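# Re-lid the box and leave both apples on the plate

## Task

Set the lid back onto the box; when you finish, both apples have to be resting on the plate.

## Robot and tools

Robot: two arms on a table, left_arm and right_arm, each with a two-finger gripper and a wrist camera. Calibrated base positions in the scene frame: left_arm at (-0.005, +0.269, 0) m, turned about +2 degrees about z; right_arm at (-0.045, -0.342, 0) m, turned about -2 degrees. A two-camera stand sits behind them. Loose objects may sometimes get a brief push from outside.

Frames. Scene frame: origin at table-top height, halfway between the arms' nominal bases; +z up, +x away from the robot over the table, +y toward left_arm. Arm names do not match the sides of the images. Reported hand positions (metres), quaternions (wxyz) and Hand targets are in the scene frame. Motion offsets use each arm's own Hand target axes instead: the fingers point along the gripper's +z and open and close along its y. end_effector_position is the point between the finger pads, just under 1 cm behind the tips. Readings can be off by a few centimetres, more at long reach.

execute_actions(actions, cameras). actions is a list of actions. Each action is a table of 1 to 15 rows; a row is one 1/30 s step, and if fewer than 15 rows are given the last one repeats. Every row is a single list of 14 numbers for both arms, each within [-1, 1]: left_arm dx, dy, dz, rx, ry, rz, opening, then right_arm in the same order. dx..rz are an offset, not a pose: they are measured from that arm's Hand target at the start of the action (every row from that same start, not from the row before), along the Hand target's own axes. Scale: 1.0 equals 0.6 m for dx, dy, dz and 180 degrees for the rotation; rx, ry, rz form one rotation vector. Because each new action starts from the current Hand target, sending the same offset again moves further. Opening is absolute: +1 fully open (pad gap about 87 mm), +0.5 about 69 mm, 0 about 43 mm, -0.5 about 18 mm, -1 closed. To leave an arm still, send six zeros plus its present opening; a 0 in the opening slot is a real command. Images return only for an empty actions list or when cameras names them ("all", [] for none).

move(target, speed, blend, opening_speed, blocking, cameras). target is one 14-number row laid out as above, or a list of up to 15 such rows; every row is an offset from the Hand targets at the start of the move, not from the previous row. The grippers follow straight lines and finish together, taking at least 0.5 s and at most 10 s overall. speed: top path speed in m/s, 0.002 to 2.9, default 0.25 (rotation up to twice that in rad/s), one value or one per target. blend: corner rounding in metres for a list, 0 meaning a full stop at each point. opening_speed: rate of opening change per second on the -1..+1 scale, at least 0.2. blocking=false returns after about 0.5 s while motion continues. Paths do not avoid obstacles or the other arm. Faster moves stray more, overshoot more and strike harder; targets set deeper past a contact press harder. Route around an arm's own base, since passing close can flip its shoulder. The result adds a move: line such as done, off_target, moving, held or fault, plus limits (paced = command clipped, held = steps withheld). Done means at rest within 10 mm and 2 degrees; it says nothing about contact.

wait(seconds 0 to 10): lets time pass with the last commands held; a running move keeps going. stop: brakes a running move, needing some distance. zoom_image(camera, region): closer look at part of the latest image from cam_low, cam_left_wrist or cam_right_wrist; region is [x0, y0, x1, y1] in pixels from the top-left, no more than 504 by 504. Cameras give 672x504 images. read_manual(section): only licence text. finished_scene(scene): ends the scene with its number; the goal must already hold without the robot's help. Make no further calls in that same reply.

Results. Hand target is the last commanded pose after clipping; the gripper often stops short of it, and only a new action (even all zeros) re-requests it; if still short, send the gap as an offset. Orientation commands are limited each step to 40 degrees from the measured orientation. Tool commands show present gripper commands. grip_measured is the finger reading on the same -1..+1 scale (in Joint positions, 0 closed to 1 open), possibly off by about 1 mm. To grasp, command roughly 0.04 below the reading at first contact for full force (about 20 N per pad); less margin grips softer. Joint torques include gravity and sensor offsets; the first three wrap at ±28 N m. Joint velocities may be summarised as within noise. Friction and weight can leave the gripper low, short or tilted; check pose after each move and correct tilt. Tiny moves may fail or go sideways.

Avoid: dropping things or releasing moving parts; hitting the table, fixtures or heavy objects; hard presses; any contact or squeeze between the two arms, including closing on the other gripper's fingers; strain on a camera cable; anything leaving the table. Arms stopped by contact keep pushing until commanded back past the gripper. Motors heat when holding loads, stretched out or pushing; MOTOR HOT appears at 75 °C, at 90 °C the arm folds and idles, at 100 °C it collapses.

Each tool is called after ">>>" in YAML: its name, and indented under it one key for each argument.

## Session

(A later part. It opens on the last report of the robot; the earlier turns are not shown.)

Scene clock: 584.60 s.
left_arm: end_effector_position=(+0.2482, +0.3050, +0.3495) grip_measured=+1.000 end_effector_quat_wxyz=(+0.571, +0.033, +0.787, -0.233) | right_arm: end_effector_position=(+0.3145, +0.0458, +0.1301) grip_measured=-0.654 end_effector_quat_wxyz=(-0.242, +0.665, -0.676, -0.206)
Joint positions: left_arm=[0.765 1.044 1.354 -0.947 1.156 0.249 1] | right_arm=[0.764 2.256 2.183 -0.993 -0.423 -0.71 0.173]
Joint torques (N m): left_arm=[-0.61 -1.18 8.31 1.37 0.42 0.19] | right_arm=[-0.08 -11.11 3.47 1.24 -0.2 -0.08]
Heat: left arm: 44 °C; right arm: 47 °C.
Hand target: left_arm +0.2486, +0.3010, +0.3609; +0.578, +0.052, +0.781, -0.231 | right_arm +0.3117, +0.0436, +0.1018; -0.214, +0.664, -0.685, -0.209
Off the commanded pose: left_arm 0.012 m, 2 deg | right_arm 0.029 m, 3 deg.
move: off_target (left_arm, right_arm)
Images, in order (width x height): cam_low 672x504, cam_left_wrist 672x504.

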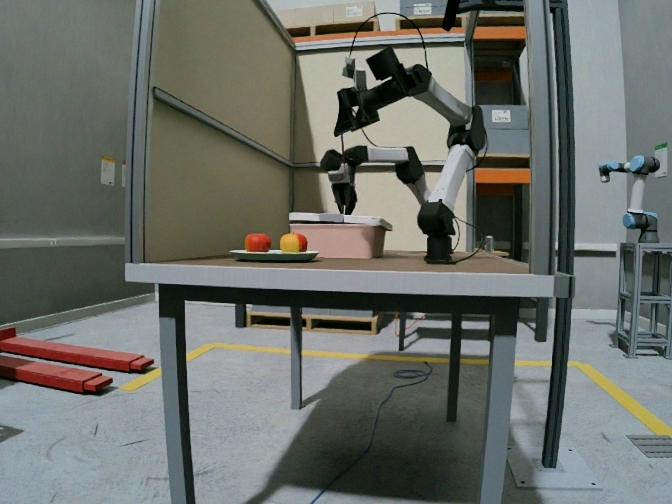

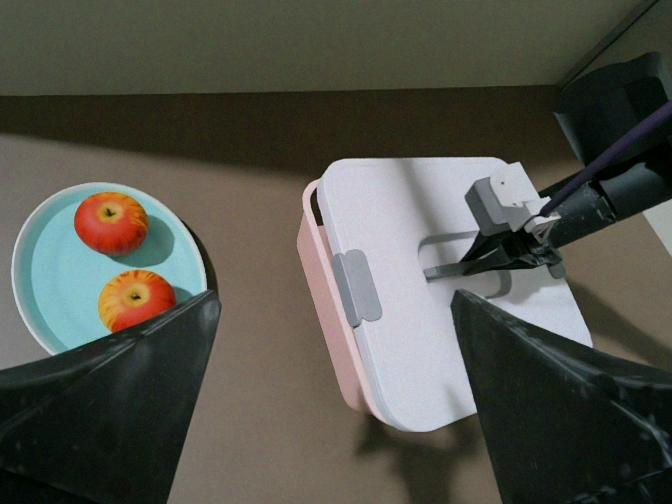

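>>> move:
  target:
    - [0,0,0,0,0,0,1,-0.062,0,-0.089,0,0,0,-0.72]
    - [0,0,0,0,0,0,1,-0.09,-0.003,-0.07,0.003,0,0.0046,-0.72]
    - [0,0,0,0,0,0,1,-0.033,-0.003,0.011,0.003,0,0.0046,-0.72]
  speed: 0.08
  cameras: ["cam_left_wrist","cam_low"]

>>> zoom_image:
  camera: "cam_low"
  region: [270, 190, 430, 280]

>>> zoom_image:
  camera: "cam_left_wrist"
  region: [290, 130, 650, 440]

Scene clock: 619.37 s.
left_arm: end_effector_position=(+0.2482, +0.3050, +0.3495) grip_measured=+1.000 end_effector_quat_wxyz=(+0.571, +0.033, +0.787, -0.233) | right_arm: end_effector_position=(+0.3149, +0.0624, +0.1225) grip_measured=-0.640 end_effector_quat_wxyz=(-0.225, +0.662, -0.686, -0.204)
Joint positions: left_arm=[0.765 1.044 1.354 -0.947 1.156 0.249 1] | right_arm=[0.791 2.37 2.36 -1.08 -0.402 -0.675 0.18]
Joint torques (N m): left_arm=[-0.81 -1.06 8.14 1.34 0.48 0.16] | right_arm=[0.1 -14.01 3.33 1.51 -0.25 0.04]
Heat: left arm: 44 °C; right arm: 47 °C.
Hand target: left_arm +0.2486, +0.3010, +0.3609; +0.578, +0.052, +0.781, -0.231 | right_arm +0.3140, +0.0636, +0.1076; -0.216, +0.659, -0.690, -0.207
Off the commanded pose: left_arm 0.012 m, 2 deg | right_arm 0.015 m, 1 deg.
elbow stopped short (right arm): the move would have taken joint 3 (elbow) straighter than the controller allows.
move: off_target (left_arm, right_arm)
Images, in order (width x height): cam_low 672x504, cam_left_wrist 672x504.

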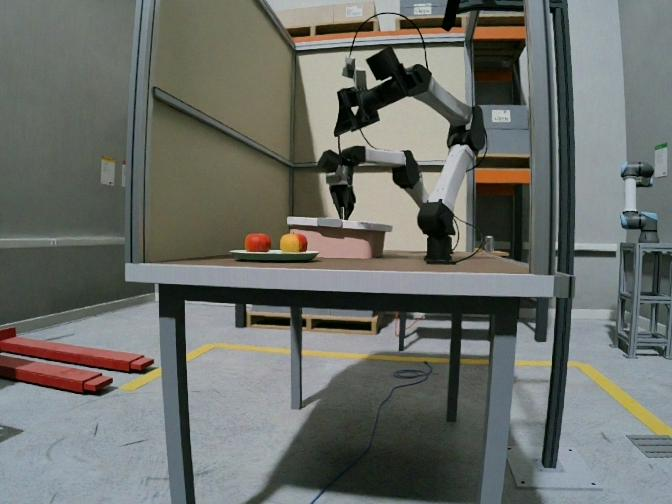

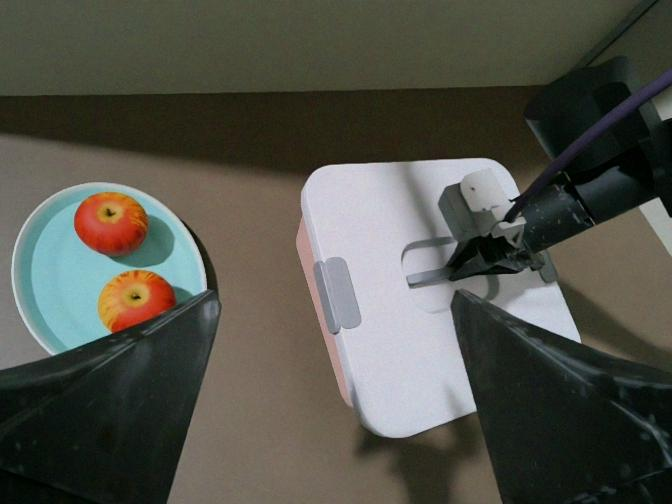

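Scaled by 3.150 from the camera's 672x504 image, which has a finer 960x720 frame.

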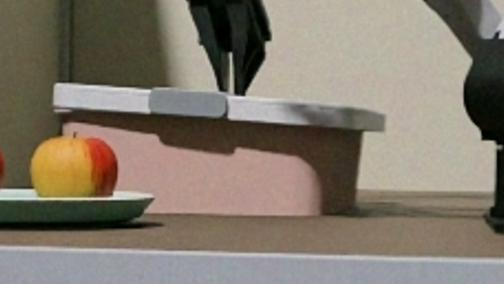

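Scaled by 1.400 from the camera's 672x504 image, which has a finer 960x720 frame.

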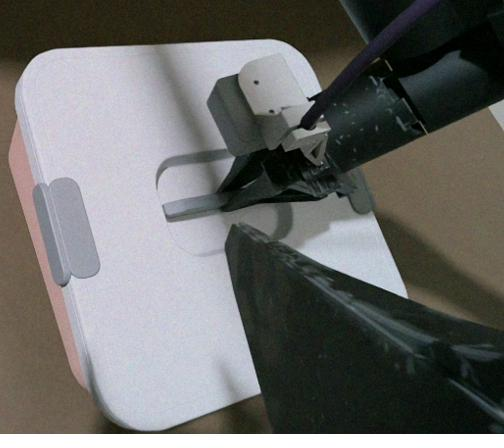

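>>> move:
  target:
    - [0,0,0,0,0,0,1,-0.009,0,-0.013,-0.008,0,-0.0114,-0.7]
    - [0,0,0,0,0,0,1,-0.009,0,-0.013,-0.008,0,-0.0114,-0.2]
    - [0,0,0,0,0,0,1,-0.1,0,-0.14,-0.008,0,-0.0114,-0.2]
  speed: 0.12
  opening_speed: 0.7
  cameras: ["cam_left_wrist","cam_low"]

>>> zoom_image:
  camera: "cam_low"
  region: [270, 190, 430, 280]

>>> zoom_image:
  camera: "cam_left_wrist"
  region: [290, 130, 650, 440]

Scene clock: 637.00 s.
left_arm: end_effector_position=(+0.2482, +0.3050, +0.3495) grip_measured=+1.000 end_effector_quat_wxyz=(+0.571, +0.033, +0.787, -0.233) | right_arm: end_effector_position=(+0.3163, +0.0672, +0.2091) grip_measured=-0.200 end_effector_quat_wxyz=(-0.287, +0.660, -0.662, -0.210)
Joint positions: left_arm=[0.765 1.044 1.354 -0.947 1.156 0.249 1] | right_arm=[0.791 2.458 2.844 -1.341 -0.418 -0.672 0.4]
Joint torques (N m): left_arm=[-0.76 -1.14 8.09 1.4 0.49 0.13] | right_arm=[0.01 -14.08 7.65 1.06 -0.23 0.01]
Heat: left arm: 45 °C; right arm: 47 °C.
Hand target: left_arm +0.2486, +0.3010, +0.3609; +0.578, +0.052, +0.781, -0.231 | right_arm +0.3143, +0.0648, +0.2109; -0.211, +0.673, -0.676, -0.212
Off the commanded pose: left_arm 0.012 m, 2 deg | right_arm 0.004 m, 9 deg.
elbow stopped short (right arm): the move would have taken joint 3 (elbow) straighter than the controller allows.
move: off_target (left_arm, right_arm); target 2's new opening was sent with right_arm's hand 0.011 m and 2 deg from that target
Images, in order (width x height): cam_low 672x504, cam_left_wrist 672x504.

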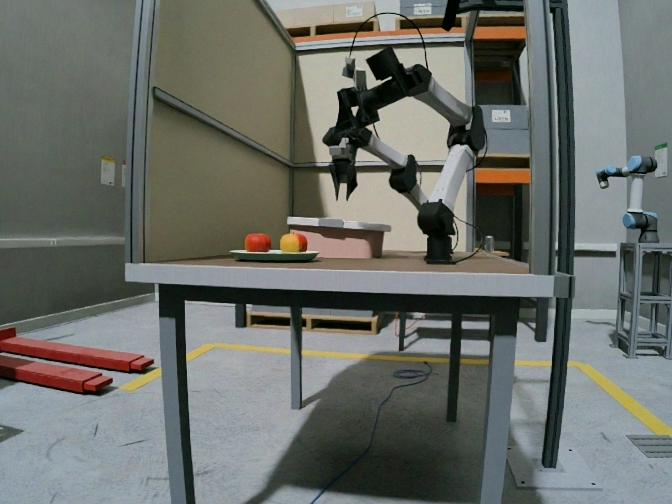

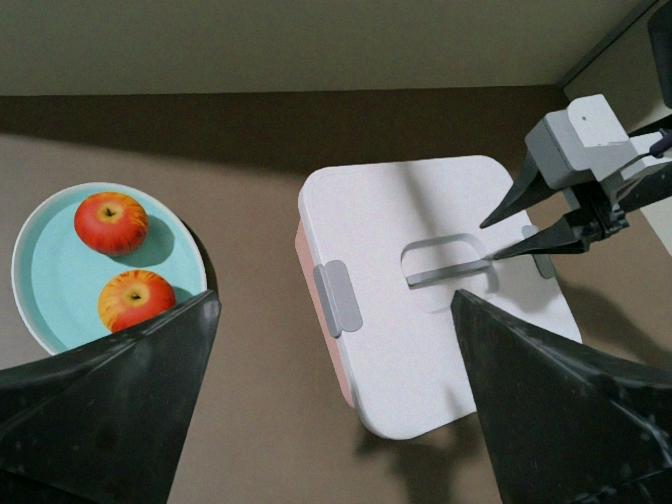

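Scaled by 3.150 from the camera's 672x504 image, which has a finer 960x720 frame.

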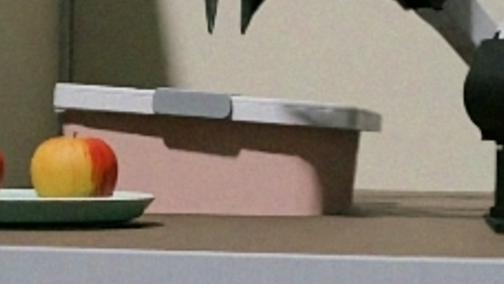

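Scaled by 1.400 from the camera's 672x504 image, which has a finer 960x720 frame.

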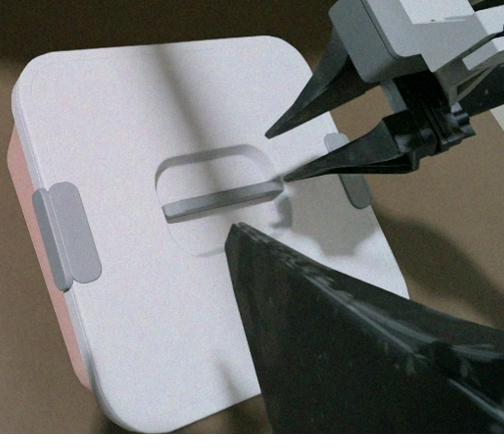

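>>> move:
  target:
    - [0,0,0,0,0,0,1,0.089,-0.143,-0.062,0,0,0,-1]
    - [0,0,0,0,0,0,1,0.175,-0.143,0.063,0,0,0,-1]
    - [0,0,0,0,0,0,1,0.203,-0.193,0.103,0,0,0,-1]
  speed: [0.2,0.07,0.06]
  cameras: ["cam_left_wrist","cam_low"]

>>> zoom_image:
  camera: "cam_low"
  region: [270, 190, 430, 280]

>>> zoom_image:
  camera: "cam_left_wrist"
  region: [290, 130, 650, 440]

Scene clock: 668.37 s.
left_arm: end_effector_position=(+0.2482, +0.3050, +0.3495) grip_measured=+1.000 end_effector_quat_wxyz=(+0.571, +0.033, +0.787, -0.233) | right_arm: end_effector_position=(+0.4166, +0.0051, +0.1446) grip_measured=-0.959 end_effector_quat_wxyz=(-0.302, +0.658, -0.655, -0.217)
Joint positions: left_arm=[0.765 1.044 1.354 -0.947 1.156 0.249 1] | right_arm=[0.561 2.624 2.875 -1.275 -0.562 -0.884 0.021]
Joint torques (N m): left_arm=[-0.7 -1.1 8.14 1.34 0.47 0.14] | right_arm=[-0.47 -7.86 5 1.27 0.2 -0.24]
Motor temperatures (°C): left_arm=[17 23 45 27 19 19 20] | right_arm=[17 51 28 25 17 21 18]
Heat: left arm: 45 °C; right arm: 51 °C.
Hand target: left_arm +0.2486, +0.3010, +0.3609; +0.578, +0.052, +0.781, -0.231 | right_arm +0.4296, -0.0002, +0.0902; -0.211, +0.673, -0.676, -0.212
Off the commanded pose: left_arm 0.012 m, 2 deg | right_arm 0.056 m, 11 deg.
elbow stopped short (right arm): the move would have taken joint 3 (elbow) straighter than the controller allows.
elbow read too straight (right arm): the controller reads joint 3 (elbow) straighter than it allows; while it does, the hand can move without a command.
move: off_target (left_arm, right_arm)
Images, in order (width x height): cam_low 672x504, cam_left_wrist 672x504.

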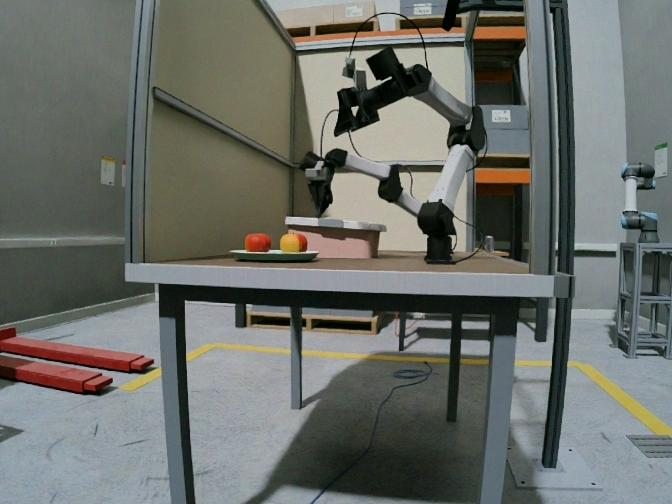

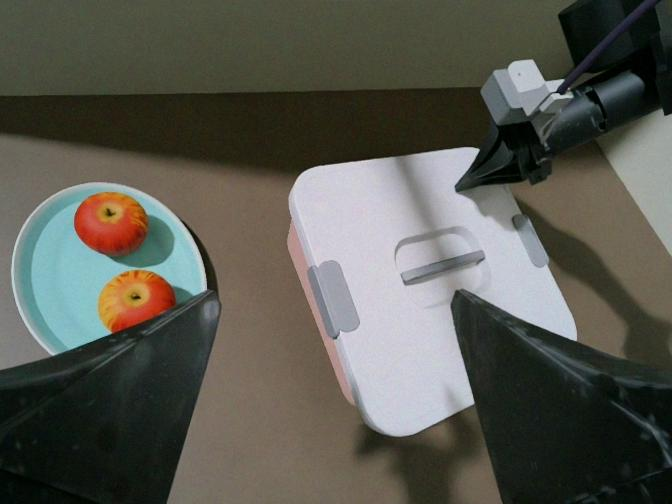

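Scaled by 3.150 from the camera's 672x504 image, which has a finer 960x720 frame.

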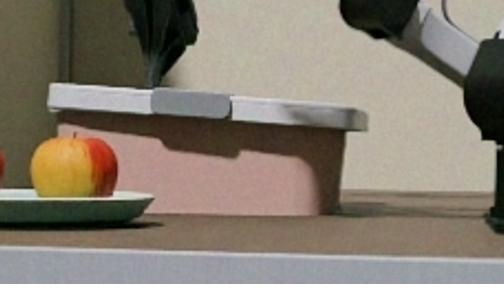

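Scaled by 1.400 from the camera's 672x504 image, which has a finer 960x720 frame.

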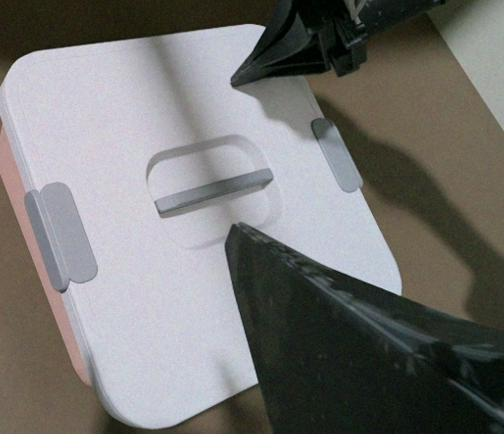

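>>> zoom_image:
  camera: "cam_low"
  region: [278, 205, 398, 265]

>>> zoom_image:
  camera: "cam_left_wrist"
  region: [270, 140, 420, 440]

Scaled by 4.200 from the camera's 672x504 image, which has a finer 960x720 frame.

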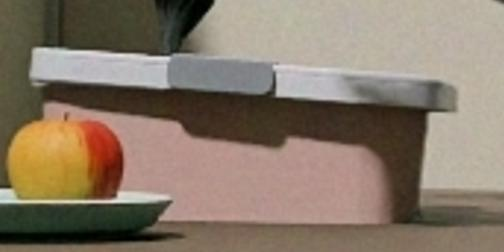

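Scaled by 1.680 from the camera's 672x504 image, which has a finer 960x720 frame.

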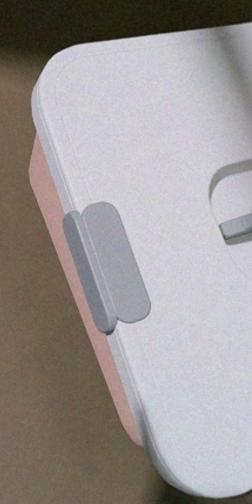

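>>> move:
  target:
    - [0,0,0,0,0,0,1,-0.105,0,-0.15,0,0,0,-1]
    - [0,0,0,0,0,0,1,-0.198,0.179,-0.0855,-0.0127,0,-0.0182,-0.2]
    - [0,0,0,0,0,0,1,-0.114,0.179,0.035,-0.0127,0,-0.0182,-0.2]
    - [0,0,0,0,0,0,1,-0.114,0.179,0.035,-0.0127,0,-0.0182,-0.72]
    - [0,0,0,0,0,0,1,-0.16,0.169,-0.031,-0.031,0,-0.0055,-0.72]
  speed: [0.15,0.2,0.1,0.1,0.08]
  cameras: ["cam_left_wrist","cam_low"]

>>> zoom_image:
  camera: "cam_low"
  region: [278, 185, 418, 265]

>>> zoom_image:
  camera: "cam_left_wrist"
  region: [270, 120, 630, 440]

Scene clock: 728.73 s.
left_arm: end_effector_position=(+0.2482, +0.3050, +0.3495) grip_measured=+1.000 end_effector_quat_wxyz=(+0.571, +0.033, +0.787, -0.233) | right_arm: end_effector_position=(+0.3284, +0.0653, +0.1399) grip_measured=-0.666 end_effector_quat_wxyz=(-0.228, +0.677, -0.660, -0.231)
Joint positions: left_arm=[0.765 1.044 1.354 -0.947 1.156 0.249 1] | right_arm=[0.757 2.587 2.833 -1.348 -0.486 -0.753 0.167]
Joint torques (N m): left_arm=[-0.85 -1.11 8.34 1.34 0.47 0.18] | right_arm=[-0.16 -17.31 8.9 1.06 -0.44 0.09]
Motor temperatures (°C): left_arm=[17 23 46 26 19 19 20] | right_arm=[17 44 26 25 17 21 18]
Heat: left arm: 46 °C; right arm: 44 °C.
Hand target: left_arm +0.2486, +0.3010, +0.3609; +0.578, +0.052, +0.781, -0.231 | right_arm +0.3285, +0.0683, +0.1606; -0.180, +0.689, -0.659, -0.243
Off the commanded pose: left_arm 0.012 m, 2 deg | right_arm 0.021 m, 6 deg.
elbow stopped short (right arm): the move would have taken joint 3 (elbow) straighter than the controller allows.
move: off_target (left_arm, right_arm); target 2's new opening was sent with right_arm's hand 0.029 m and 8 deg from that target; target 4's new opening was sent with right_arm's hand 0.019 m and 2 deg from that target
Images, in order (width x height): cam_low 672x504, cam_left_wrist 672x504.

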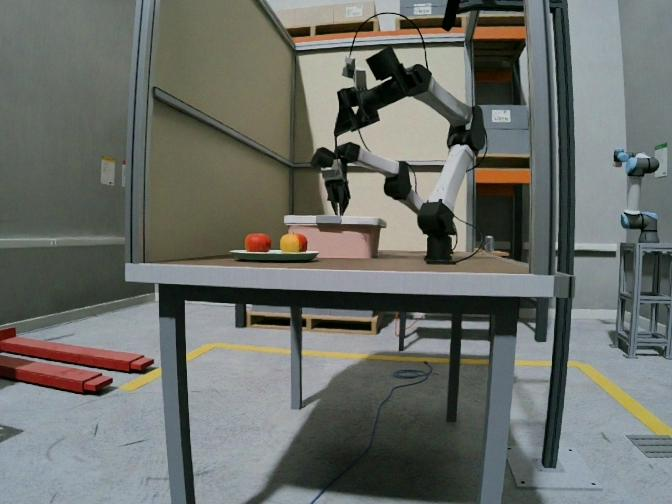

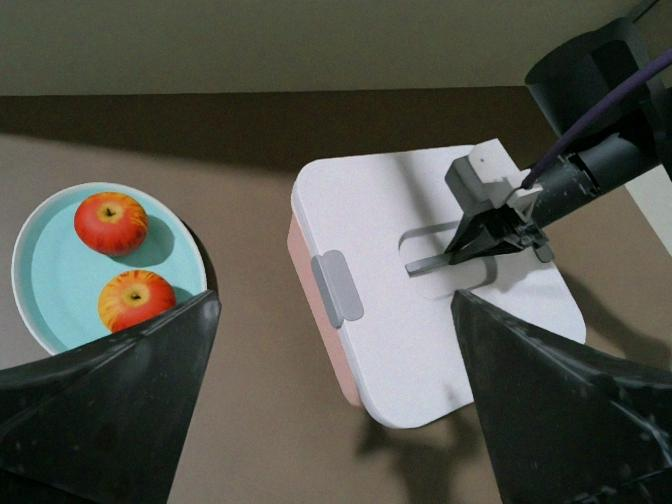

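Scaled by 3.600 from the camera's 672x504 image, which has a finer 960x720 frame.

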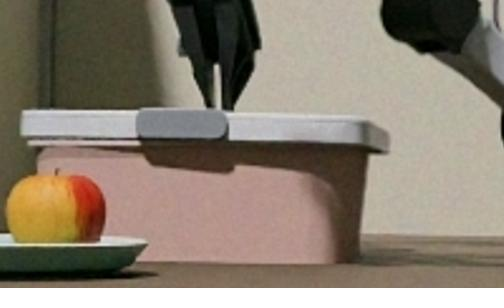

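Scaled by 1.400 from the camera's 672x504 image, which has a finer 960x720 frame.

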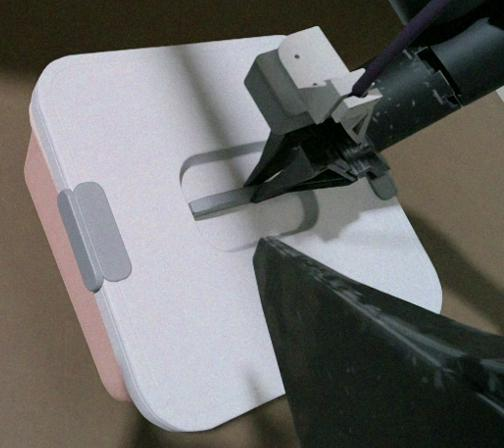

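>>> move:
  target:
    - [0,0,0,0,0,0,1,0.0095,0,-0.0067,0,0,0,-0.72]
    - [0,0,0,0,0,0,1,0.066,0,0.075,0,0,0,-0.72]
  speed: 0.06
  cameras: ["cam_left_wrist","cam_low"]

>>> zoom_image:
  camera: "cam_low"
  region: [278, 185, 418, 265]

>>> zoom_image:
  camera: "cam_left_wrist"
  region: [270, 120, 630, 440]

Scene clock: 747.07 s.
left_arm: end_effector_position=(+0.2482, +0.3050, +0.3495) grip_measured=+1.000 end_effector_quat_wxyz=(+0.571, +0.033, +0.787, -0.233) | right_arm: end_effector_position=(+0.3296, +0.0635, +0.1335) grip_measured=-0.658 end_effector_quat_wxyz=(-0.223, +0.686, -0.651, -0.236)
Joint positions: left_arm=[0.765 1.044 1.354 -0.947 1.156 0.249 1] | right_arm=[0.748 2.6 2.833 -1.356 -0.506 -0.787 0.171]
Joint torques (N m): left_arm=[-0.81 -1.13 8.23 1.37 0.52 0.07] | right_arm=[0.02 -10.88 5.22 0.82 -0.34 -0.19]
Motor temperatures (°C): left_arm=[17 23 46 26 19 19 20] | right_arm=[17 55 28 25 17 21 19]
Heat: left arm: 46 °C; right arm: 55 °C.
Hand target: left_arm +0.2486, +0.3010, +0.3609; +0.578, +0.052, +0.781, -0.231 | right_arm +0.3247, +0.0615, +0.1012; -0.180, +0.689, -0.659, -0.243
Off the commanded pose: left_arm 0.012 m, 2 deg | right_arm 0.033 m, 5 deg.
elbow stopped short (right arm): the move would have taken joint 3 (elbow) straighter than the controller allows.
move: off_target (left_arm, right_arm)
Images, in order (width x height): cam_low 672x504, cam_left_wrist 672x504.

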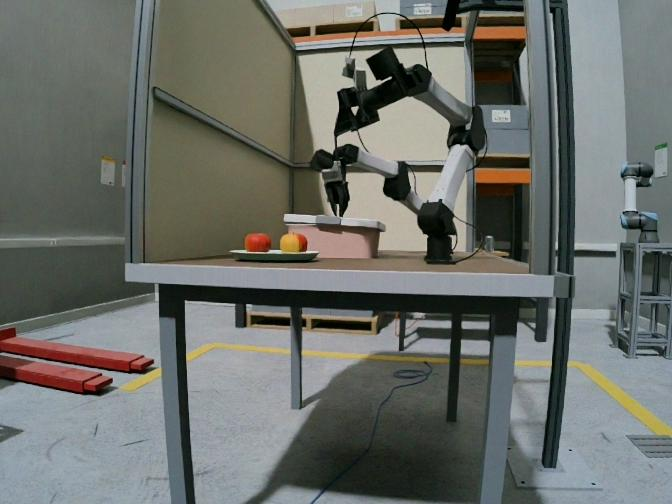

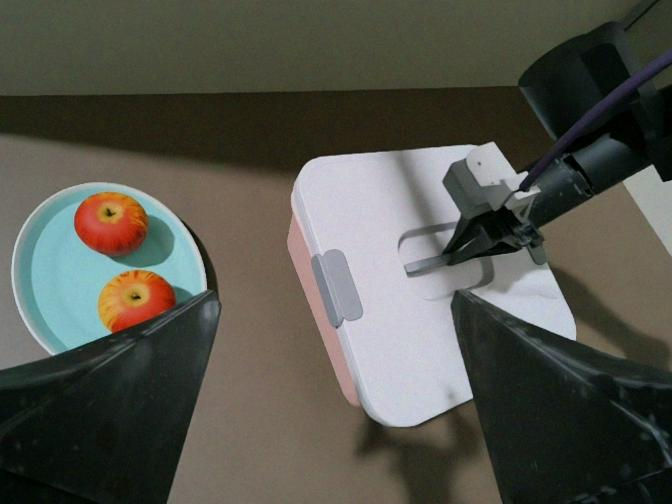

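Scaled by 3.600 from the camera's 672x504 image, which has a finer 960x720 frame.

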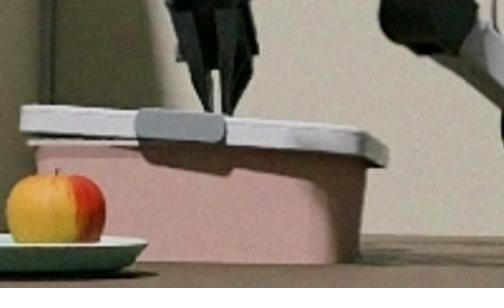

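Scaled by 1.400 from the camera's 672x504 image, which has a finer 960x720 frame.

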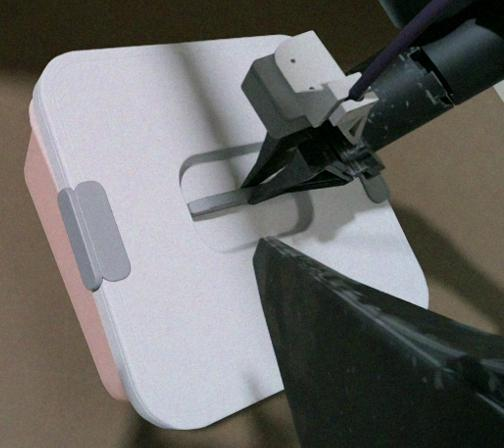

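>>> move:
  target:
    - [0,0,0,0,0,0,1,-0.061,0.007,-0.087,0,0,0,-0.72]
    - [0,0,0,0,0,0,1,-0.069,0,-0.082,-0.016,0.002,-0.0227,-0.72]
    - [0,0,0,0,0,0,1,-0.005,-0.008,0.009,-0.016,0.002,-0.0227,-0.72]
  speed: 0.08
  cameras: ["cam_left_wrist","cam_low"]

>>> zoom_image:
  camera: "cam_low"
  region: [278, 185, 418, 265]

>>> zoom_image:
  camera: "cam_left_wrist"
  region: [270, 120, 630, 440]

Scene clock: 769.03 s.
left_arm: end_effector_position=(+0.2482, +0.3050, +0.3495) grip_measured=+1.000 end_effector_quat_wxyz=(+0.571, +0.033, +0.787, -0.233) | right_arm: end_effector_position=(+0.3309, +0.0653, +0.1210) grip_measured=-0.669 end_effector_quat_wxyz=(-0.219, +0.706, -0.630, -0.238)
Joint positions: left_arm=[0.765 1.044 1.354 -0.947 1.156 0.249 1] | right_arm=[0.747 2.633 2.848 -1.364 -0.522 -0.854 0.166]
Joint torques (N m): left_arm=[-0.83 -1.29 8.21 1.37 0.52 0.13] | right_arm=[0.01 -10.99 7.42 0.87 -0.39 -0.22]
Motor temperatures (°C): left_arm=[17 23 46 26 19 19 20] | right_arm=[17 48 28 24 17 21 19]
Heat: left arm: 46 °C; right arm: 48 °C.
Hand target: left_arm +0.2486, +0.3010, +0.3609; +0.578, +0.052, +0.781, -0.231 | right_arm +0.3289, +0.0673, +0.0982; -0.169, +0.717, -0.628, -0.251
Off the commanded pose: left_arm 0.012 m, 2 deg | right_arm 0.023 m, 6 deg.
elbow stopped short (right arm): the move would have taken joint 3 (elbow) straighter than the controller allows.
move: off_target (left_arm, right_arm)
Images, in order (width x height): cam_low 672x504, cam_left_wrist 672x504.

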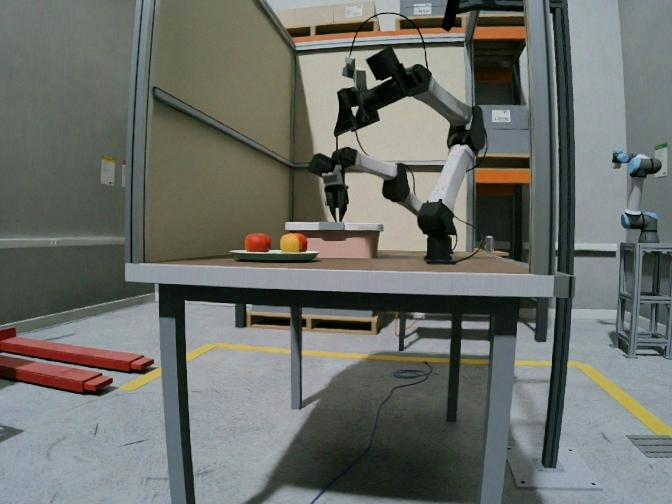

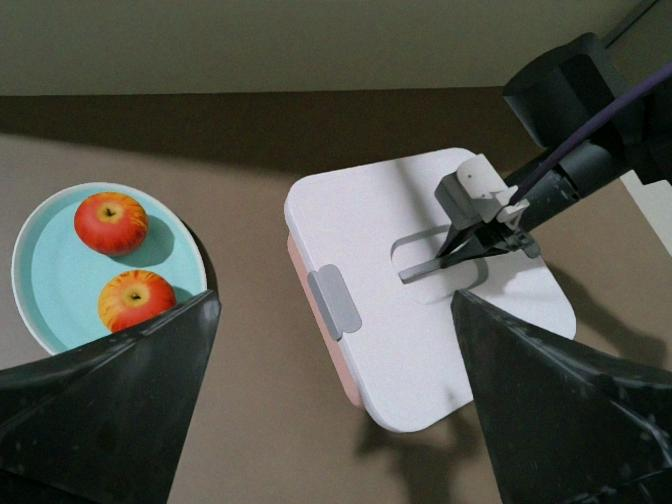

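Scaled by 3.600 from the camera's 672x504 image, which has a finer 960x720 frame.

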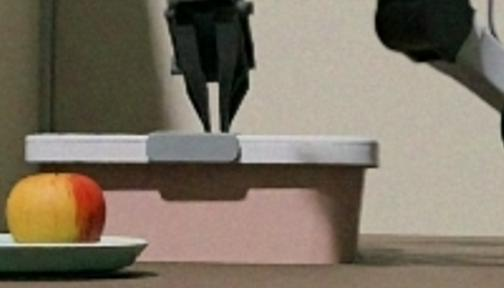

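Scaled by 1.400 from the camera's 672x504 image, which has a finer 960x720 frame.

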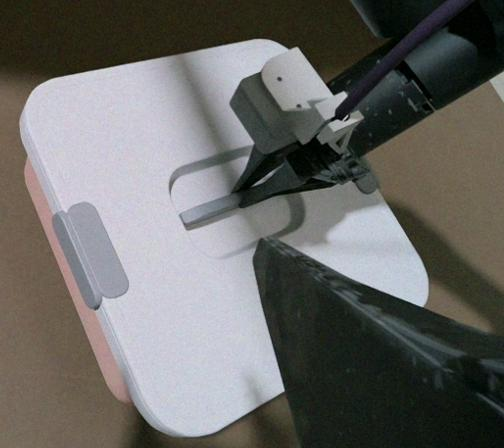

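Seated level and fully dropped. Release and withdraw.

>>> move:
  target:
    - [0,0,0,0,0,0,1,-0.015,0,-0.025,0,0,0,-0.72]
    - [0,0,0,0,0,0,1,-0.015,0,-0.025,0,0,0,-0.1]
    - [0,0,0,0,0,0,1,-0.1,0,-0.14,0,0,0,-0.1]
    - [0,0,0,0,0,0,1,0.14,0,-0.34,0,0,0,-0.1]
  speed: 0.15
  opening_speed: 0.8
  cameras: ["cam_left_wrist","cam_low"]

>>> zoom_image:
  camera: "cam_low"
  region: [278, 185, 418, 265]

Scene clock: 780.63 s.
left_arm: end_effector_position=(+0.2482, +0.3050, +0.3495) grip_measured=+1.000 end_effector_quat_wxyz=(+0.571, +0.033, +0.787, -0.233) | right_arm: end_effector_position=(+0.3821, -0.1109, +0.1998) grip_measured=-0.100 end_effector_quat_wxyz=(-0.263, +0.690, -0.640, -0.213)
Joint positions: left_arm=[0.765 1.044 1.354 -0.947 1.156 0.249 1] | right_arm=[0.381 2.322 2.601 -1.527 -0.621 -1.191 0.45]
Joint torques (N m): left_arm=[-0.76 -1.24 8.16 1.41 0.57 0.13] | right_arm=[0.46 -18.04 4.14 0.43 -0.32 -0.18]
Heat: left arm: 46 °C; right arm: 50 °C.
Hand target: left_arm +0.2486, +0.3010, +0.3609; +0.578, +0.052, +0.781, -0.231 | right_arm +0.3660, -0.1151, +0.2167; -0.169, +0.717, -0.628, -0.251
Off the commanded pose: left_arm 0.012 m, 2 deg | right_arm 0.024 m, 12 deg.
elbow stopped short (right arm): the move would have taken joint 3 (elbow) straighter than the controller allows.
joint sent to its limit (right arm) — joint 4 (wrist pitch), lower limit. The joint targets are off in orientation, not in position.
move: off_target (left_arm, right_arm); target 2's new opening was sent with right_arm's hand 0.006 m and 6 deg from that target
Images, in order (width x height): cam_low 672x504, cam_left_wrist 672x504.

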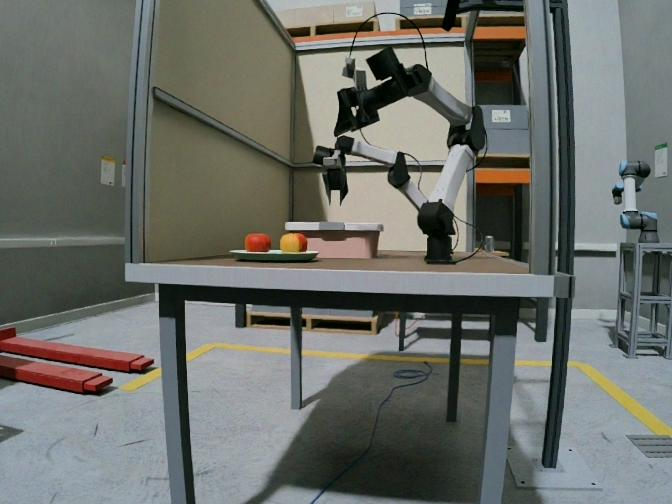

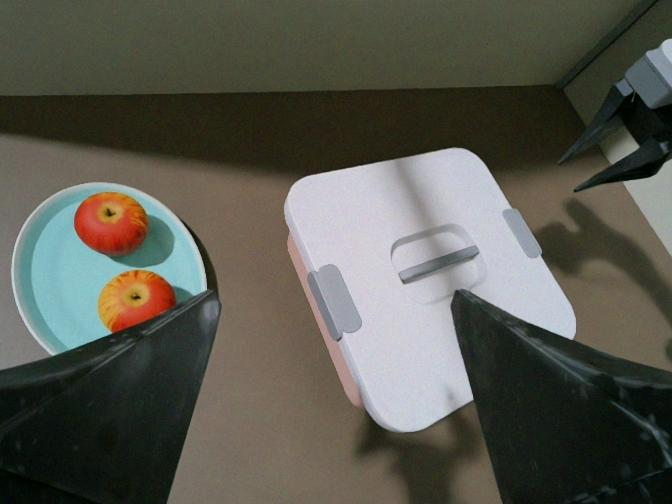

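Scaled by 3.600 from the camera's 672x504 image, which has a finer 960x720 frame.

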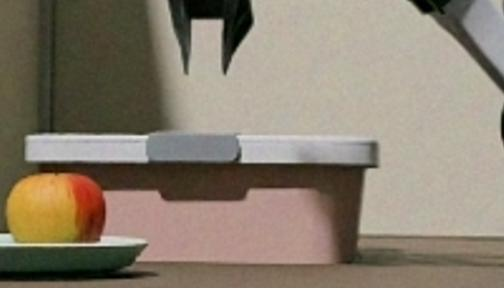

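>>> finished_scene:
  scene: 2

The scene is finished: the task was done.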